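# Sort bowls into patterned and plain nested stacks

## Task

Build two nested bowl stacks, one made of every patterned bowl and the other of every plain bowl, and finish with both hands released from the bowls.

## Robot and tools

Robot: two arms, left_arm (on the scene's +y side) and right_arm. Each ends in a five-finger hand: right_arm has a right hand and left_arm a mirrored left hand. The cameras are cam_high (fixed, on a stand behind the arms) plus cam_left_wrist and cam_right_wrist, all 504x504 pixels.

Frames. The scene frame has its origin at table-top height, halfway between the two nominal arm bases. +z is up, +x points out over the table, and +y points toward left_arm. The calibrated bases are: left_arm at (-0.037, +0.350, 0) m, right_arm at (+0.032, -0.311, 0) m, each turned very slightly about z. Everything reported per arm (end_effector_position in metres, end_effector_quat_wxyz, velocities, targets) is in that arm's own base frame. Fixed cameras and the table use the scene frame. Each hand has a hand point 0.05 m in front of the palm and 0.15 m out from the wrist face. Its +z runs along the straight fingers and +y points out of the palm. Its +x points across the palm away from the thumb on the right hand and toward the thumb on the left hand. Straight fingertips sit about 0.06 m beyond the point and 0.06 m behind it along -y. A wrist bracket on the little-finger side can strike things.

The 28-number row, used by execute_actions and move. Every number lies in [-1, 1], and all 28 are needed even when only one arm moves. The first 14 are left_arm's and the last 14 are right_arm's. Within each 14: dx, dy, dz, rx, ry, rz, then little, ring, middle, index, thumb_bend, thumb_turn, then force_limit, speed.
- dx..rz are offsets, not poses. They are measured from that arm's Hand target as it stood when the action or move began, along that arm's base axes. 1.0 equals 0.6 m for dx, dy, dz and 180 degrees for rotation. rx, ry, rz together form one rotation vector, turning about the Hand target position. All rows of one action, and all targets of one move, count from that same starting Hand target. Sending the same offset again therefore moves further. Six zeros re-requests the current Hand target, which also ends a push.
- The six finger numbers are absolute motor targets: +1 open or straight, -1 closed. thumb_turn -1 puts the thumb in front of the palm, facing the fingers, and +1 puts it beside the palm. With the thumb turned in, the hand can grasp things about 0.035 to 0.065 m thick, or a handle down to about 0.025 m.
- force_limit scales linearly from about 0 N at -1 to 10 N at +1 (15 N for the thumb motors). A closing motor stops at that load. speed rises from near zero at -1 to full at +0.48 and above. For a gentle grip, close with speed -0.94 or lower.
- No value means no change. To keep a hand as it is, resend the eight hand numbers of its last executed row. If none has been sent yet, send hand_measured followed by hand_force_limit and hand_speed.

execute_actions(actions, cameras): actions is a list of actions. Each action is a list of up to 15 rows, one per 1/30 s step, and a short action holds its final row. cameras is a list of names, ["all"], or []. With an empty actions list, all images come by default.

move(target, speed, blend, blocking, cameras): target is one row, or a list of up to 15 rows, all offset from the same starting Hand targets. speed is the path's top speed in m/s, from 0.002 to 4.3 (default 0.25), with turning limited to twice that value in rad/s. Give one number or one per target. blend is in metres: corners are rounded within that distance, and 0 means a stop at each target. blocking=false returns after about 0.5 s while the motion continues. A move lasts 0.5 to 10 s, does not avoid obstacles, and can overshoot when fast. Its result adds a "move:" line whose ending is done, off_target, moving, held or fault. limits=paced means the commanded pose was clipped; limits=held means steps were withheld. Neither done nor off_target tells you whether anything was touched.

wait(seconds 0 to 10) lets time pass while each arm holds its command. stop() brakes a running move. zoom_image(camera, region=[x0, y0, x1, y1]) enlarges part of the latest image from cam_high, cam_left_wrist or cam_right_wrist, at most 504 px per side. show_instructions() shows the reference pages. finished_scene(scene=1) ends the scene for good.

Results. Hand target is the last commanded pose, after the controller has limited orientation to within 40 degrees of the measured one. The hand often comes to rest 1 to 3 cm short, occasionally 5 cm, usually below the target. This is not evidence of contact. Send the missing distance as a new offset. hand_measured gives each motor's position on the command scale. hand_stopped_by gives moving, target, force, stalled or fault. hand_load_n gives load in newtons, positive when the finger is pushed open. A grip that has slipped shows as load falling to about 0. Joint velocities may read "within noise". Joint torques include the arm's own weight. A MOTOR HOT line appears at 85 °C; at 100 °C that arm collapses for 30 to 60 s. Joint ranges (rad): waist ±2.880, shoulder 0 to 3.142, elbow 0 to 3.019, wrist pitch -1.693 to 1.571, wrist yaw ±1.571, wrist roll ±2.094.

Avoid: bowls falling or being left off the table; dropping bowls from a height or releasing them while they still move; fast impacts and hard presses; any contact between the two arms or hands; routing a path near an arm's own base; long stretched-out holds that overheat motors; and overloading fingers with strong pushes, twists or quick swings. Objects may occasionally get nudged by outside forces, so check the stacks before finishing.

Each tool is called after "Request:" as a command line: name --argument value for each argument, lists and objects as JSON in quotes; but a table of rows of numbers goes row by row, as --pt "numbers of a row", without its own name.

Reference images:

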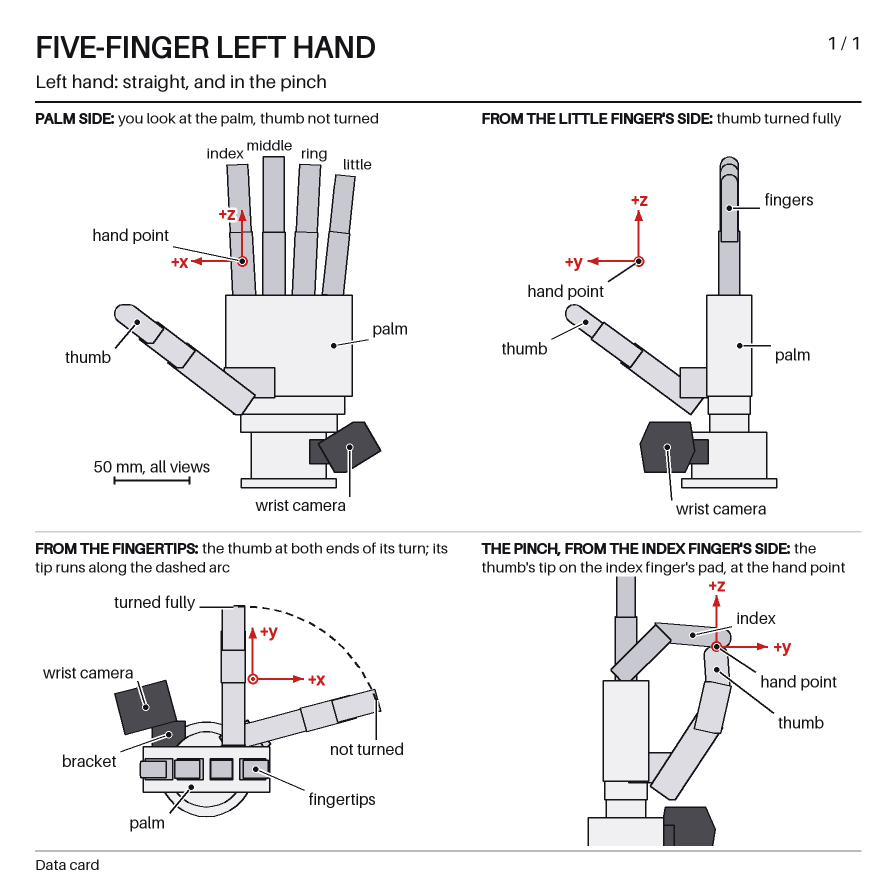

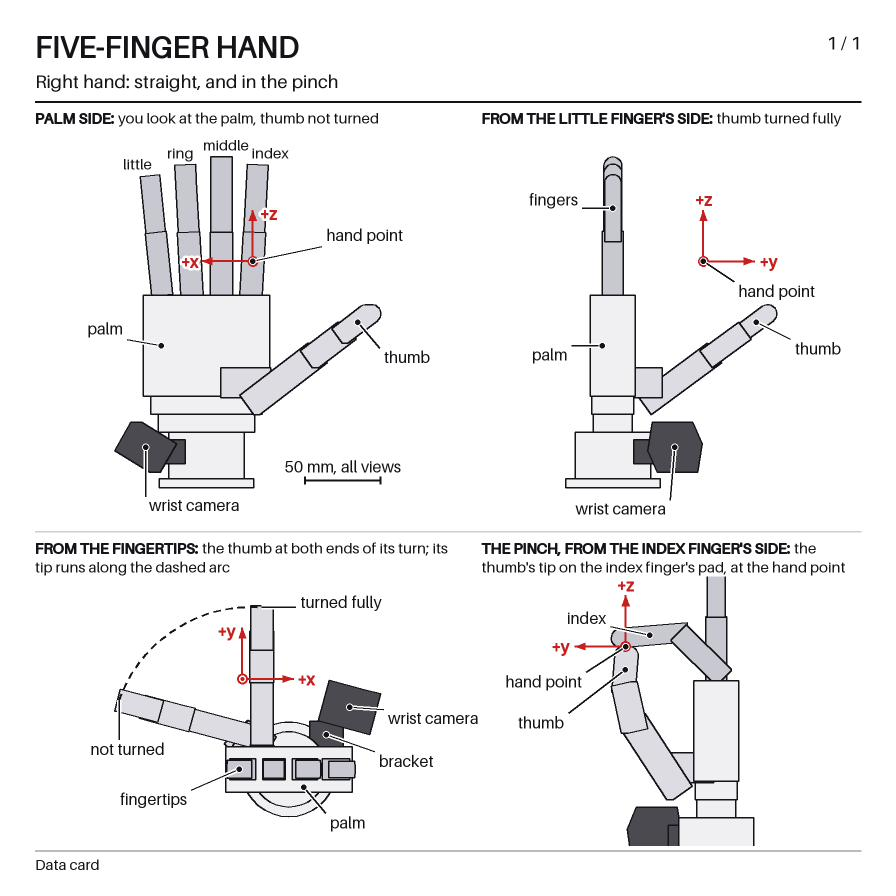

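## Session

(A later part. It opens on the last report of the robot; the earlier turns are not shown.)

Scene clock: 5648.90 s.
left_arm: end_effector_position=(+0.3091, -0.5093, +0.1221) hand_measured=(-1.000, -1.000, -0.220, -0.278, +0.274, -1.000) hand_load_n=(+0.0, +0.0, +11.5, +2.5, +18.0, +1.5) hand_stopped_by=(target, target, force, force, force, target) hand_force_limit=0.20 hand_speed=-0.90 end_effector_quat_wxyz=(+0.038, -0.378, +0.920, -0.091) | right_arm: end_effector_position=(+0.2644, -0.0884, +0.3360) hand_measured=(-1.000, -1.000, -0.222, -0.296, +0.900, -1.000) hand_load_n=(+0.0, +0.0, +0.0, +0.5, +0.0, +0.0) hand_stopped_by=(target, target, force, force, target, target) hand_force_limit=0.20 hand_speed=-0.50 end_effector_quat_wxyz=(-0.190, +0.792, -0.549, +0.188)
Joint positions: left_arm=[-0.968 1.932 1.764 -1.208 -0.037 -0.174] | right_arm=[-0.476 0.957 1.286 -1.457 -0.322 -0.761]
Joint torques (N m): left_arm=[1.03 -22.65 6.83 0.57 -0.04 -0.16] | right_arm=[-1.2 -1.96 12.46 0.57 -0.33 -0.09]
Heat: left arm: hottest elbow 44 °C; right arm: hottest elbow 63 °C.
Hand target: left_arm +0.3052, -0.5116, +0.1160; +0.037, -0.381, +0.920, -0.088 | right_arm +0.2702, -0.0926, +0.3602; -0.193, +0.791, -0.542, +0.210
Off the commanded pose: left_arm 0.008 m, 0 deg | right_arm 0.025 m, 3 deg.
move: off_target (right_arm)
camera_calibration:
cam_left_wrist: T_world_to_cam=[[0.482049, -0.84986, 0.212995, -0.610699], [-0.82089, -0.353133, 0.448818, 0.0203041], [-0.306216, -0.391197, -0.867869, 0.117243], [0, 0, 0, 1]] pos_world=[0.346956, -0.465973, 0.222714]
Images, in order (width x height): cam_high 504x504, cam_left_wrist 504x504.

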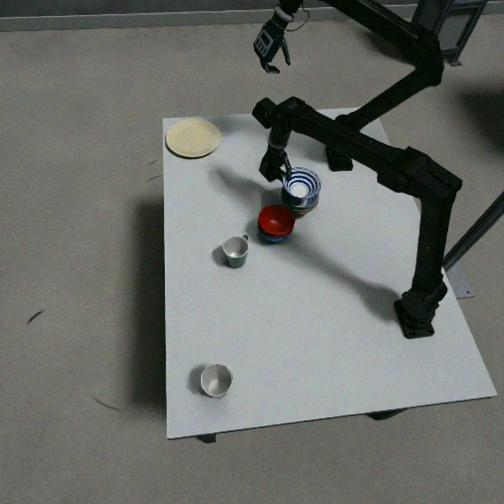

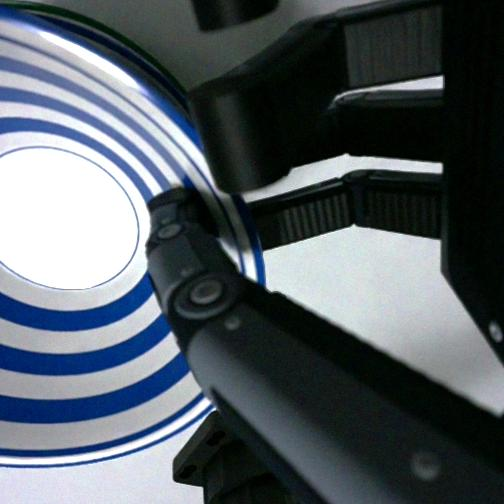

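Request:
move --target '[-0.006,0.006,-0.022,0,0,0,-1,-1,-0.6,-0.6,-0.2,-1,0.2,-0.9, 0,0,0,0,0,0,-1,-1,-0.6,-0.6,0.9,-1,0.2,-0.5]' --speed 0.06 --cameras '["cam_high","cam_left_wrist"]'

Request:
zoom_image --camera "cam_high" --region '[276, 162, 330, 216]'

Scene clock: 5670.03 s.
left_arm: end_effector_position=(+0.3064, -0.5055, +0.1055) hand_measured=(-1.000, -1.000, -0.220, -0.278, +0.274, -1.000) hand_load_n=(+0.0, +0.0, +11.5, +2.5, +18.0, +1.5) hand_stopped_by=(target, target, force, force, force, target) hand_force_limit=0.20 hand_speed=-0.90 end_effector_quat_wxyz=(+0.038, -0.379, +0.920, -0.088) | right_arm: end_effector_position=(+0.2644, -0.0884, +0.3360) hand_measured=(-1.000, -1.000, -0.222, -0.296, +0.900, -1.000) hand_load_n=(+0.0, +0.0, +0.0, +0.0, +0.0, +0.0) hand_stopped_by=(target, target, force, force, target, target) hand_force_limit=0.20 hand_speed=-0.50 end_effector_quat_wxyz=(-0.190, +0.792, -0.549, +0.188)
Joint positions: left_arm=[-0.968 1.932 1.719 -1.17 -0.037 -0.175] | right_arm=[-0.476 0.957 1.286 -1.457 -0.322 -0.761]
Joint torques (N m): left_arm=[1.08 -22.65 6.87 0.51 -0.05 -0.15] | right_arm=[-1.38 -1.96 12.4 0.57 -0.33 -0.08]
Heat: left arm: hottest elbow 41 °C; right arm: hottest elbow 63 °C.
Hand target: left_arm +0.3016, -0.5081, +0.1028; +0.037, -0.381, +0.920, -0.088 | right_arm +0.2702, -0.0926, +0.3602; -0.193, +0.791, -0.542, +0.210
Off the commanded pose: left_arm 0.006 m, 0 deg | right_arm 0.025 m, 3 deg.
move: off_target (right_arm)
camera_calibration:
cam_left_wrist: T_world_to_cam=[[0.484006, -0.850105, 0.20751, -0.602783], [-0.818819, -0.356332, 0.45007, 0.0245291], [-0.308664, -0.38775, -0.868548, 0.106016], [0, 0, 0, 1]] pos_world=[0.344559, -0.462581, 0.206124]
Images, in order (width x height): cam_high 504x504, cam_left_wrist 504x504.

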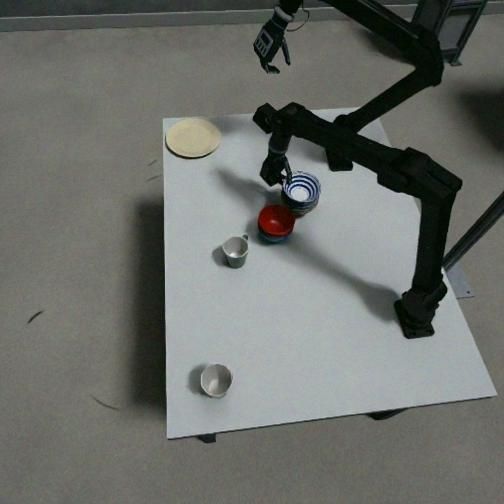

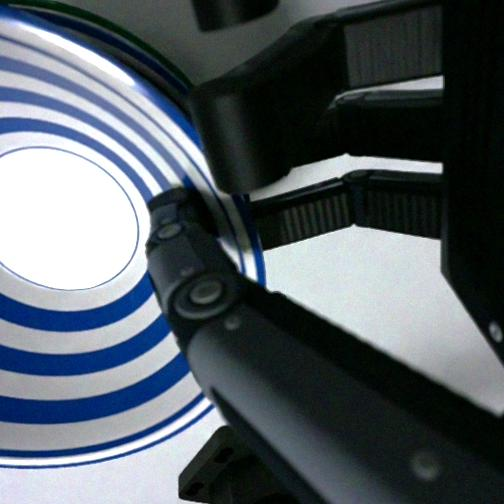

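Scaled by 9.333 from the camera's 504x504 image, which has a finer 720x720 frame.

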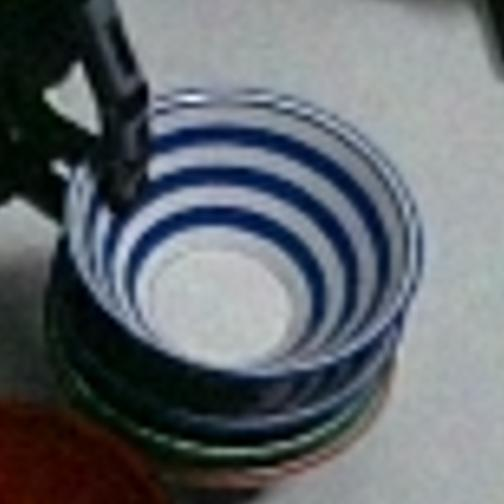

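Request:
move --target '[0,0,-0.016,0,0,0,-1,-1,-0.6,-0.6,-0.2,-1,0.2,-0.9, 0,0,0,0,0,0,-1,-1,-0.6,-0.6,0.9,-1,0.2,-0.5]' --speed 0.05 --cameras '["cam_high","cam_left_wrist"]'

Request:
zoom_image --camera "cam_high" --region '[276, 162, 330, 216]'

Scene clock: 5685.20 s.
left_arm: end_effector_position=(+0.3069, -0.5062, +0.1005) hand_measured=(-1.000, -1.000, -0.220, -0.278, +0.274, -1.000) hand_load_n=(+0.0, +0.0, +11.0, +2.5, +18.0, +1.5) hand_stopped_by=(target, target, force, force, force, target) hand_force_limit=0.20 hand_speed=-0.90 end_effector_quat_wxyz=(+0.039, -0.379, +0.920, -0.092) | right_arm: end_effector_position=(+0.2644, -0.0884, +0.3360) hand_measured=(-1.000, -1.000, -0.222, -0.296, +0.900, -1.000) hand_load_n=(+0.0, +0.0, +0.0, +0.0, +0.0, +0.0) hand_stopped_by=(target, target, force, force, target, target) hand_force_limit=0.20 hand_speed=-0.50 end_effector_quat_wxyz=(-0.190, +0.792, -0.549, +0.188)
Joint positions: left_arm=[-0.968 1.932 1.706 -1.149 -0.037 -0.176] | right_arm=[-0.476 0.957 1.286 -1.457 -0.322 -0.761]
Joint torques (N m): left_arm=[0.91 -22.18 6.57 0.59 -0.04 -0.15] | right_arm=[-1.08 -1.96 12.44 0.51 -0.33 -0.08]
Heat: left arm: hottest shoulder 40 °C; right arm: hottest elbow 63 °C.
Hand target: left_arm +0.3016, -0.5081, +0.0933; +0.037, -0.381, +0.920, -0.088 | right_arm +0.2702, -0.0926, +0.3602; -0.193, +0.791, -0.542, +0.210
Off the commanded pose: left_arm 0.009 m, 1 deg | right_arm 0.025 m, 3 deg.
move: off_target (right_arm)
camera_calibration:
cam_left_wrist: T_world_to_cam=[[0.483535, -0.848637, 0.214497, -0.602424], [-0.820465, -0.354024, 0.448892, 0.0287004], [-0.305009, -0.393042, -0.86746, 0.0977287], [0, 0, 0, 1]] pos_world=[0.344649, -0.462667, 0.20111]
Images, in order (width x height): cam_high 504x504, cam_left_wrist 504x504.

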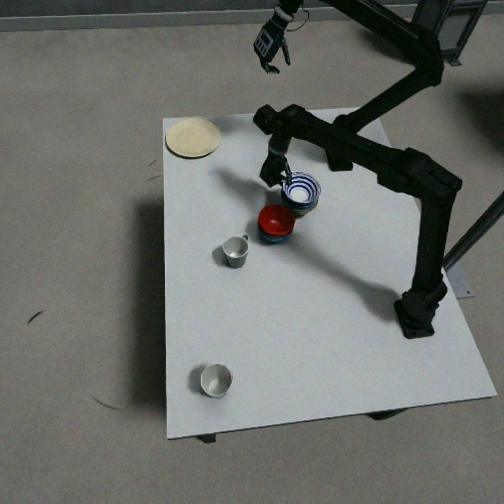

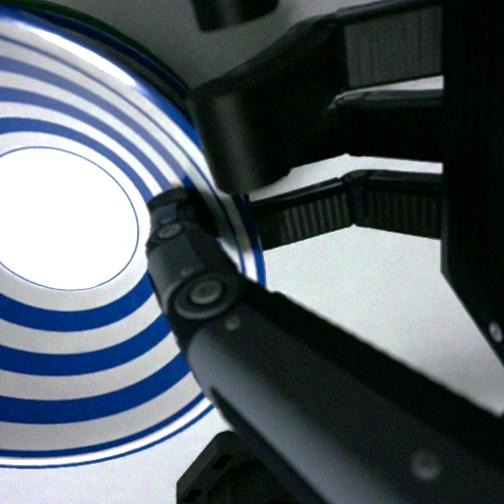

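Scaled by 9.333 from the camera's 504x504 image, which has a finer 720x720 frame.

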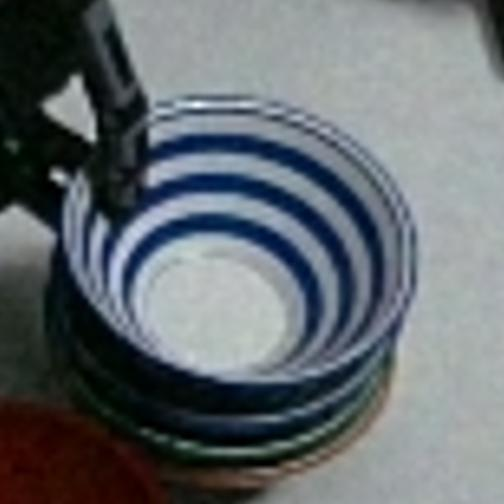

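Request:
move --target '[0.003,-0.001,-0.013,0,0,0,-1,-1,-0.6,-0.6,-0.2,-1,0.2,-0.9, 0,0,0,0,0,0,-1,-1,-0.6,-0.6,0.9,-1,0.2,-0.5]' --speed 0.05 --cameras '["cam_high","cam_left_wrist"]'

Request:
zoom_image --camera "cam_high" --region '[276, 162, 330, 216]'

Scene clock: 5704.93 s.
left_arm: end_effector_position=(+0.3084, -0.5085, +0.0988) hand_measured=(-1.000, -1.000, -0.220, -0.278, +0.274, -1.000) hand_load_n=(+0.0, +0.0, +10.5, +2.5, +18.5, +1.5) hand_stopped_by=(target, target, force, force, force, target) hand_force_limit=0.20 hand_speed=-0.90 end_effector_quat_wxyz=(+0.040, -0.379, +0.919, -0.097) | right_arm: end_effector_position=(+0.2644, -0.0884, +0.3360) hand_measured=(-1.000, -1.000, -0.222, -0.296, +0.900, -1.000) hand_load_n=(+0.0, +0.0, +0.0, +0.0, +0.0, +0.0) hand_stopped_by=(target, target, force, force, target, target) hand_force_limit=0.20 hand_speed=-0.50 end_effector_quat_wxyz=(-0.190, +0.792, -0.549, +0.188)
Joint positions: left_arm=[-0.968 1.932 1.701 -1.133 -0.037 -0.176] | right_arm=[-0.476 0.957 1.286 -1.457 -0.322 -0.761]
Joint torques (N m): left_arm=[1.2 -21.13 6.38 0.69 -0.02 -0.14] | right_arm=[-1.49 -2.02 12.41 0.55 -0.33 -0.08]
Heat: left arm: hottest shoulder 41 °C; right arm: hottest elbow 64 °C.
Hand target: left_arm +0.3034, -0.5087, +0.0854; +0.037, -0.381, +0.920, -0.088 | right_arm +0.2702, -0.0926, +0.3602; -0.193, +0.791, -0.542, +0.210
Off the commanded pose: left_arm 0.014 m, 1 deg | right_arm 0.025 m, 3 deg.
move: off_target (left_arm, right_arm)
camera_calibration:
cam_left_wrist: T_world_to_cam=[[0.482109, -0.846532, 0.225729, -0.604379], [-0.823404, -0.349791, 0.446824, 0.0331928], [-0.299293, -0.401285, -0.865676, 0.0896339], [0, 0, 0, 1]] pos_world=[0.345535, -0.464047, 0.199189]
Images, in order (width x height): cam_high 504x504, cam_left_wrist 504x504.

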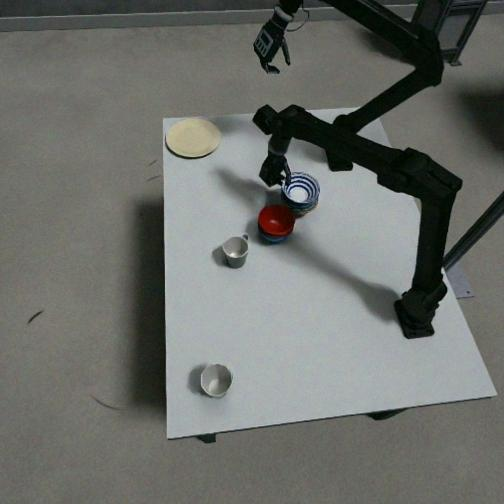

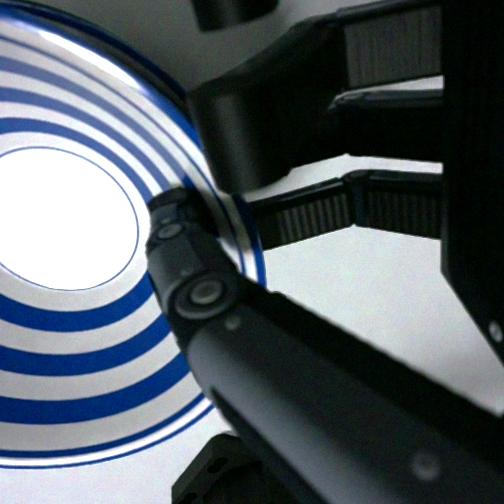

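Scaled by 9.333 from the camera's 504x504 image, which has a finer 720x720 frame.

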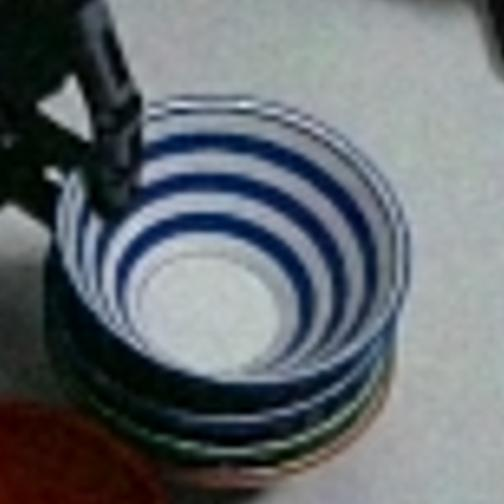

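Request:
move --target '[0,0,0.008,0,0,0,-1,-1,-0.6,-0.6,0.4,-1,0.2,-0.92, 0,0,0,0,0,0,-1,-1,-0.6,-0.6,0.9,-1,0.2,-0.5]' --speed 0.05 --cameras '["cam_high","cam_left_wrist"]'

Request:
zoom_image --camera "cam_high" --region '[276, 162, 330, 216]'

Scene clock: 5718.37 s.
left_arm: end_effector_position=(+0.3084, -0.5086, +0.0988) hand_measured=(-1.000, -1.000, -0.222, -0.278, +0.400, -1.000) hand_load_n=(+0.0, +0.0, -1.5, +0.5, +0.0, +0.0) hand_stopped_by=(target, target, force, force, target, target) hand_force_limit=0.20 hand_speed=-0.92 end_effector_quat_wxyz=(+0.040, -0.380, +0.919, -0.097) | right_arm: end_effector_position=(+0.2644, -0.0884, +0.3360) hand_measured=(-1.000, -1.000, -0.222, -0.296, +0.900, -1.000) hand_load_n=(+0.0, +0.0, +0.0, +0.0, +0.0, +0.0) hand_stopped_by=(target, target, force, force, target, target) hand_force_limit=0.20 hand_speed=-0.50 end_effector_quat_wxyz=(-0.190, +0.792, -0.549, +0.188)
Joint positions: left_arm=[-0.968 1.932 1.701 -1.133 -0.037 -0.177] | right_arm=[-0.476 0.957 1.286 -1.457 -0.322 -0.761]
Joint torques (N m): left_arm=[1.2 -21.71 6.98 0.17 -0.04 -0.12] | right_arm=[-1.32 -2.02 12.42 0.58 -0.34 -0.07]
Heat: left arm: hottest shoulder 41 °C; right arm: hottest elbow 64 °C.
Hand target: left_arm +0.3034, -0.5086, +0.0902; +0.037, -0.381, +0.920, -0.088 | right_arm +0.2702, -0.0926, +0.3602; -0.193, +0.791, -0.542, +0.210
Off the commanded pose: left_arm 0.010 m, 1 deg | right_arm 0.025 m, 3 deg.
move: off_target (right_arm)
camera_calibration:
cam_left_wrist: T_world_to_cam=[[0.483429, -0.845759, 0.225805, -0.604439], [-0.822773, -0.35092, 0.447101, 0.032311], [-0.2989, -0.401928, -0.865513, 0.0891361], [0, 0, 0, 1]] pos_world=[0.34543, -0.464045, 0.199188]
Images, in order (width x height): cam_high 504x504, cam_left_wrist 504x504.

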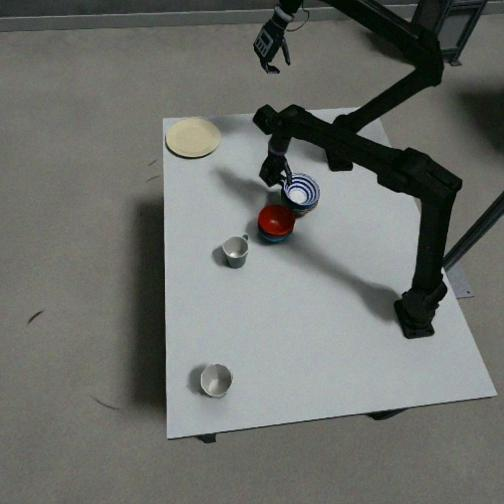

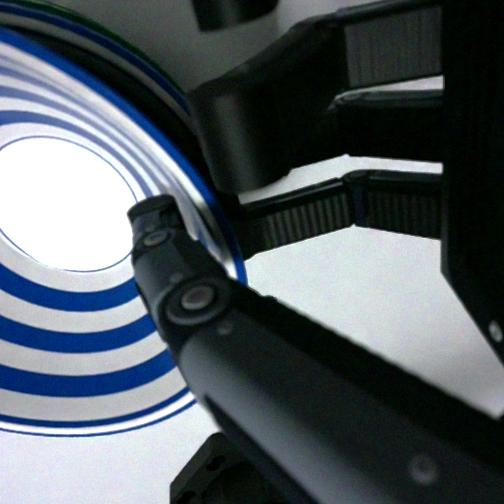

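Scaled by 9.333 from the camera's 504x504 image, which has a finer 720x720 frame.

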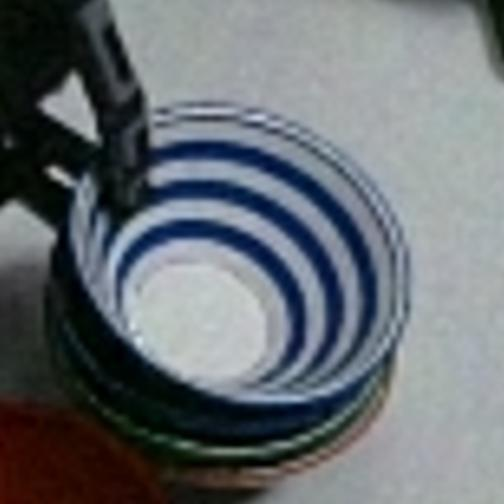

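Request:
move --pt "0 0 0 0 0 0 -1 -1 -0.6 -0.6 0.9 -1 0.2 -0.5 0 0 0 0 0 0 -1 -1 -0.6 -0.6 0.9 -1 0.2 -0.5" --pt "0.037 -0.037 0.035 0 0 0 -1 -1 -0.6 -0.6 0.9 -1 0.2 -0.5 0 0 0 0 0 0 -1 -1 -0.6 -0.6 0.9 -1 0.2 -0.5" --speed 0.04 --cameras '["cam_high","cam_left_wrist"]'

Request:
zoom_image --camera "cam_high" --region '[276, 162, 330, 216]'

Scene clock: 5738.27 s.
left_arm: end_effector_position=(+0.3162, -0.5201, +0.1076) hand_measured=(-1.000, -1.000, -0.222, -0.278, +0.900, -1.000) hand_load_n=(+0.0, +0.0, +0.5, +0.0, -0.5, +0.0) hand_stopped_by=(target, target, force, force, target, target) hand_force_limit=0.20 hand_speed=-0.50 end_effector_quat_wxyz=(+0.036, -0.380, +0.921, -0.082) | right_arm: end_effector_position=(+0.2644, -0.0884, +0.3360) hand_measured=(-1.000, -1.000, -0.222, -0.296, +0.900, -1.000) hand_load_n=(+0.0, +0.0, +0.0, +0.0, +0.0, +0.0) hand_stopped_by=(target, target, force, force, target, target) hand_force_limit=0.20 hand_speed=-0.50 end_effector_quat_wxyz=(-0.190, +0.792, -0.549, +0.188)
Joint positions: left_arm=[-0.968 1.989 1.814 -1.221 -0.036 -0.178] | right_arm=[-0.476 0.957 1.286 -1.457 -0.322 -0.761]
Joint torques (N m): left_arm=[1.79 -21.42 10.78 -0.13 0.02 -0.04] | right_arm=[-1.32 -1.96 12.45 0.62 -0.34 -0.08]
Heat: left arm: hottest shoulder 41 °C; right arm: hottest elbow 64 °C.
Hand target: left_arm +0.3256, -0.5309, +0.1111; +0.037, -0.381, +0.920, -0.088 | right_arm +0.2702, -0.0926, +0.3602; -0.193, +0.791, -0.542, +0.210
Off the commanded pose: left_arm 0.015 m, 1 deg | right_arm 0.025 m, 3 deg.
move: off_target (left_arm, right_arm)
camera_calibration:
cam_left_wrist: T_world_to_cam=[[0.487587, -0.851191, 0.19425, -0.620657], [-0.814235, -0.363034, 0.453021, 0.0210761], [-0.315088, -0.379052, -0.87008, 0.11198], [0, 0, 0, 1]] pos_world=[0.355069, -0.4782, 0.208447]
Images, in order (width x height): cam_high 504x504, cam_left_wrist 504x504.

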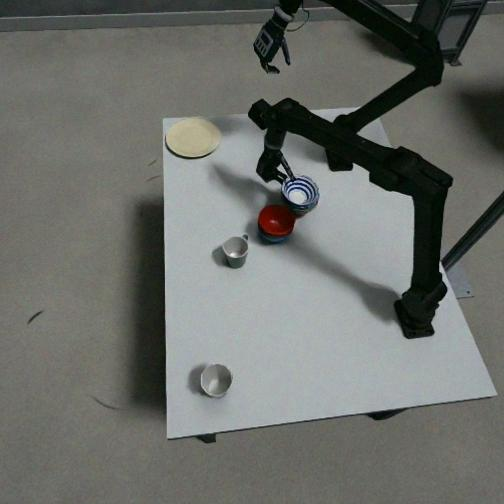

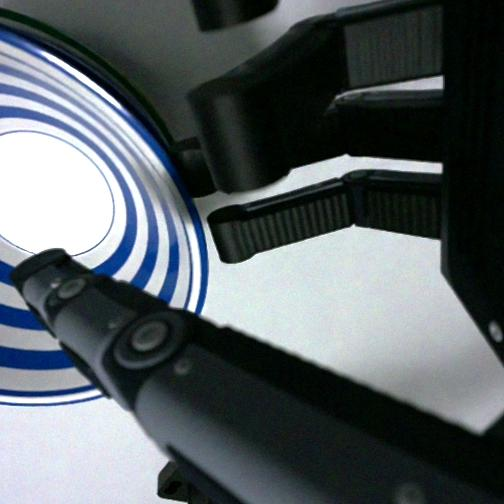

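Scaled by 9.333 from the camera's 504x504 image, which has a finer 720x720 frame.

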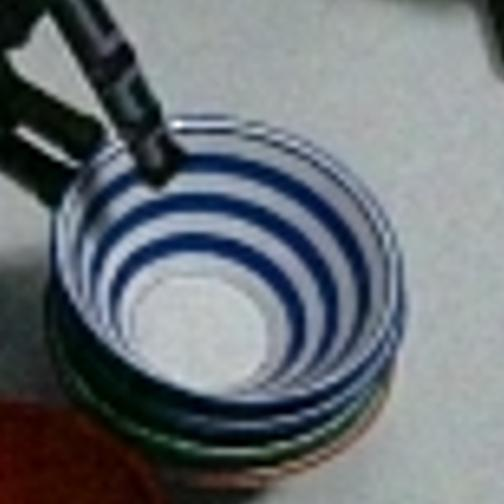

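Request:
move --target '[0.04,-0.04,0.045,0,0,0,-1,-1,-0.6,-0.6,0.9,-1,0.2,-0.5, 0,0,0,0,0,0,-1,-1,-0.6,-0.6,0.9,-1,0.2,-0.5]' --speed 0.05 --cameras '["cam_high","cam_left_wrist"]'

Request:
zoom_image --camera "cam_high" --region '[276, 162, 330, 216]'

Scene clock: 5751.73 s.
left_arm: end_effector_position=(+0.3356, -0.5483, +0.1371) hand_measured=(-1.000, -1.000, -0.222, -0.278, +0.900, -1.000) hand_load_n=(+0.5, +0.0, +0.0, +0.0, +0.0, +0.0) hand_stopped_by=(target, target, force, force, target, target) hand_force_limit=0.20 hand_speed=-0.50 end_effector_quat_wxyz=(+0.036, -0.380, +0.920, -0.082) | right_arm: end_effector_position=(+0.2644, -0.0884, +0.3360) hand_measured=(-1.000, -1.000, -0.222, -0.296, +0.900, -1.000) hand_load_n=(+0.0, +0.0, +0.5, +0.0, +0.0, +0.0) hand_stopped_by=(target, target, force, force, target, target) hand_force_limit=0.20 hand_speed=-0.50 end_effector_quat_wxyz=(-0.190, +0.792, -0.549, +0.188)
Joint positions: left_arm=[-0.968 2.081 2.039 -1.353 -0.035 -0.178] | right_arm=[-0.476 0.957 1.286 -1.457 -0.322 -0.761]
Joint torques (N m): left_arm=[2.49 -22.59 11.06 -0.14 0.05 0.04] | right_arm=[-1.44 -2.08 12.42 0.57 -0.32 -0.08]
Heat: left arm: hottest elbow 41 °C; right arm: hottest elbow 64 °C.
Hand target: left_arm +0.3495, -0.5550, +0.1383; +0.037, -0.381, +0.920, -0.088 | right_arm +0.2702, -0.0926, +0.3602; -0.193, +0.791, -0.542, +0.210
Off the commanded pose: left_arm 0.015 m, 1 deg | right_arm 0.025 m, 3 deg.
move: off_target (left_arm, right_arm)
camera_calibration:
cam_left_wrist: T_world_to_cam=[[0.487738, -0.850756, 0.195771, -0.659903], [-0.814133, -0.362322, 0.453774, 0.0136172], [-0.315118, -0.380707, -0.869346, 0.132087], [0, 0, 0, 1]] pos_world=[0.374569, -0.506196, 0.23784]
Images, in order (width x height): cam_high 504x504, cam_left_wrist 504x504.

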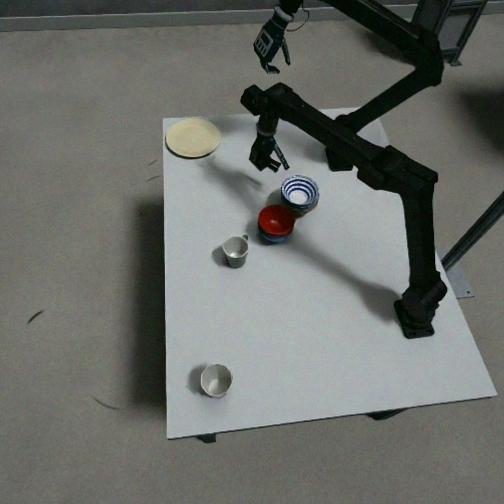

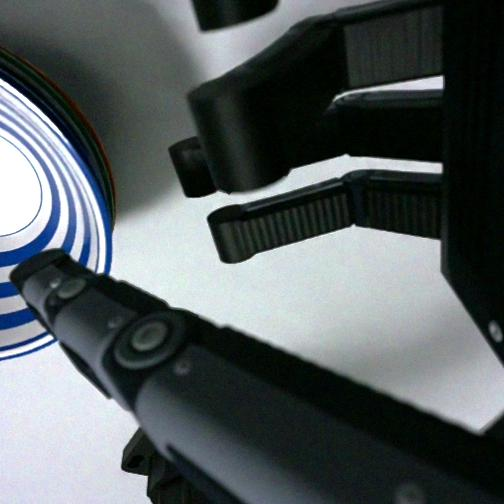

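Scaled by 9.333 from the camera's 504x504 image, which has a finer 720x720 frame.

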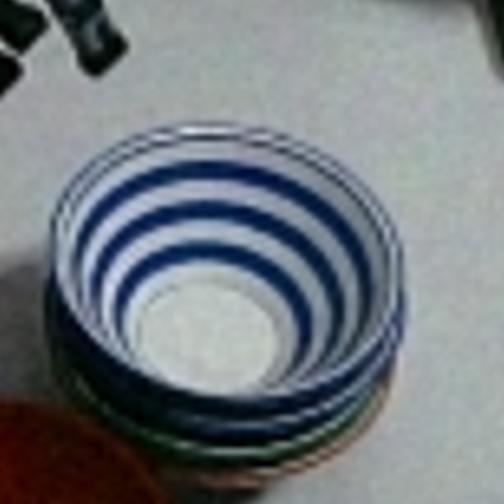

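Request:
move --pt "0.02 -0.02 0.283 0 0 0 -1 -1 -0.6 -0.6 0.9 -1 0.2 -0.5 0 0 0 0 0 0 -1 -1 -0.6 -0.6 0.9 -1 0.2 -0.5" --pt "-0.11 0.842 0.3 0 0 0 -1 -1 -0.6 -0.6 0.9 -1 0.2 -0.5 0 0 0 0 0 0 -1 -1 -0.6 -0.6 0.9 -1 0.2 -0.5" --speed 0.25 --blend 0.04 --cameras '["all"]'

Request:
zoom_image --camera "cam_high" --region '[276, 165, 326, 215]'

Request:
zoom_image --camera "cam_high" --region '[250, 198, 300, 248]'

Request:
zoom_image --camera "cam_right_wrist" --region '[40, 280, 320, 460]'

Scene clock: 5766.83 s.
left_arm: end_effector_position=(+0.2888, -0.0505, +0.3236) hand_measured=(-1.000, -1.000, -0.222, -0.278, +0.900, -1.000) hand_load_n=(+0.0, +0.0, +0.0, +0.0, +0.0, +0.0) hand_stopped_by=(target, target, force, force, target, target) hand_force_limit=0.20 hand_speed=-0.50 end_effector_quat_wxyz=(+0.047, -0.386, +0.917, -0.094) | right_arm: end_effector_position=(+0.2644, -0.0884, +0.3360) hand_measured=(-1.000, -1.000, -0.222, -0.296, +0.900, -1.000) hand_load_n=(+0.0, +0.0, +0.0, +0.0, +0.0, +0.0) hand_stopped_by=(target, target, force, force, target, target) hand_force_limit=0.20 hand_speed=-0.50 end_effector_quat_wxyz=(-0.190, +0.792, -0.549, +0.188)
Joint positions: left_arm=[-0.133 1.181 1.426 -1.639 0.113 0.632] | right_arm=[-0.476 0.957 1.286 -1.457 -0.322 -0.761]
Joint torques (N m): left_arm=[1.67 -9.58 6.17 -0.12 0.12 0.03] | right_arm=[-1.2 -2.26 12.44 0.57 -0.35 -0.08]
Heat: left arm: hottest elbow 42 °C; right arm: hottest elbow 64 °C.
Hand target: left_arm +0.2836, -0.0498, +0.3183; +0.037, -0.381, +0.920, -0.088 | right_arm +0.2702, -0.0926, +0.3602; -0.193, +0.791, -0.542, +0.210
Off the commanded pose: left_arm 0.008 m, 1 deg | right_arm 0.025 m, 3 deg.
move: off_target (right_arm)
camera_calibration:
cam_left_wrist: T_world_to_cam=[[0.493346, -0.841311, 0.220919, -0.259309], [-0.822042, -0.367924, 0.434602, 0.0793838], [-0.284354, -0.396014, -0.873107, 0.460603], [0, 0, 0, 1]] pos_world=[0.324161, -0.00654762, 0.424942]
cam_right_wrist: T_world_to_cam=[[-0.676138, -0.55994, -0.478857, 0.29165], [-0.712081, 0.66349, 0.229612, 0.174365], [0.189148, 0.496235, -0.847333, 0.395553], [0, 0, 0, 1]] pos_world=[0.24654, -0.14867, 0.434788]

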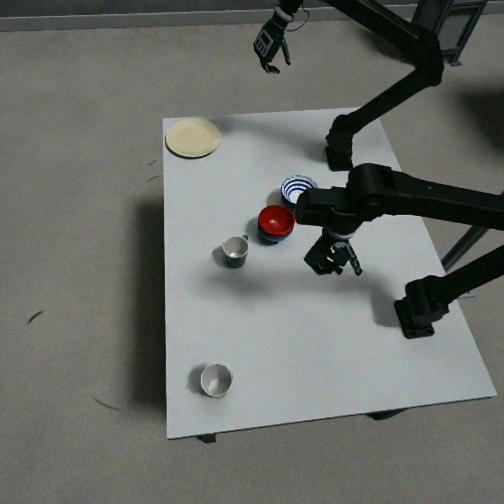

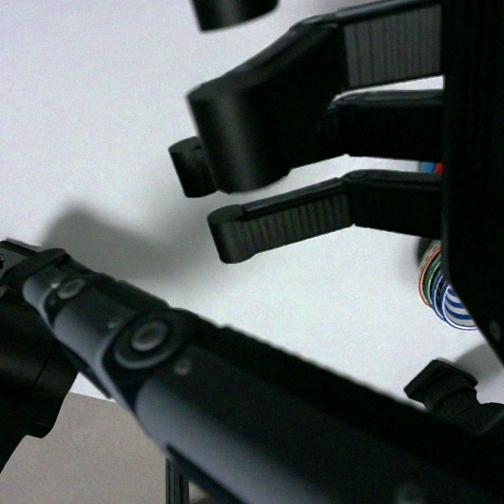

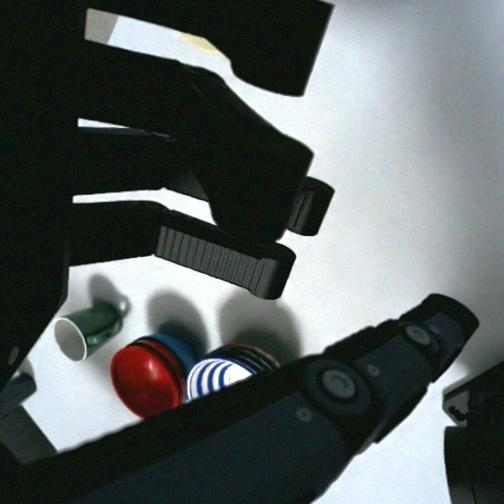

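Scaled by 10.080 from the camera's 504x504 image, which has a finer 720x720 frame.

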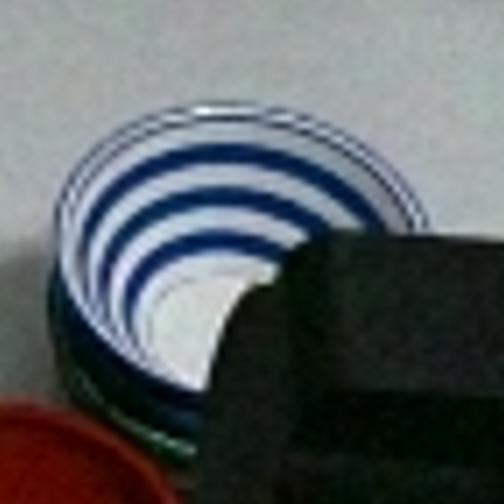

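Scaled by 10.080 from the camera's 504x504 image, which has a finer 720x720 frame.

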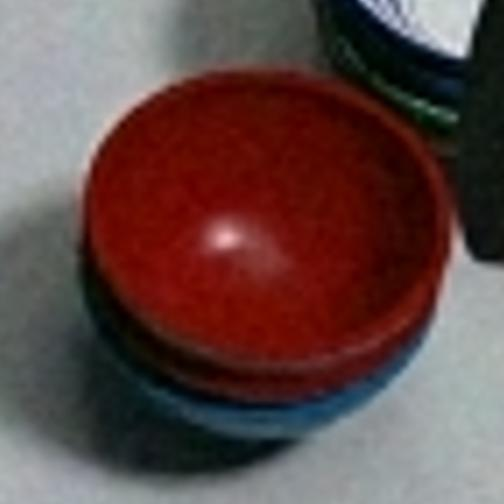

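Scaled by 1.800 from the camera's 504x504 image, which has a finer 720x720 frame.

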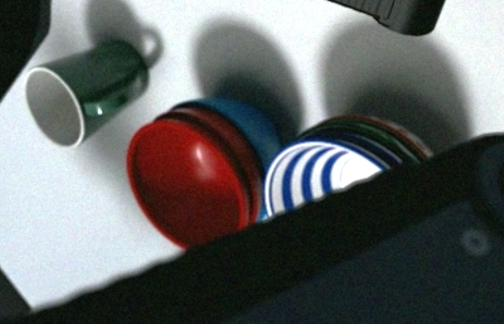

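Request:
finished_scene

The scene is finished: the task was done.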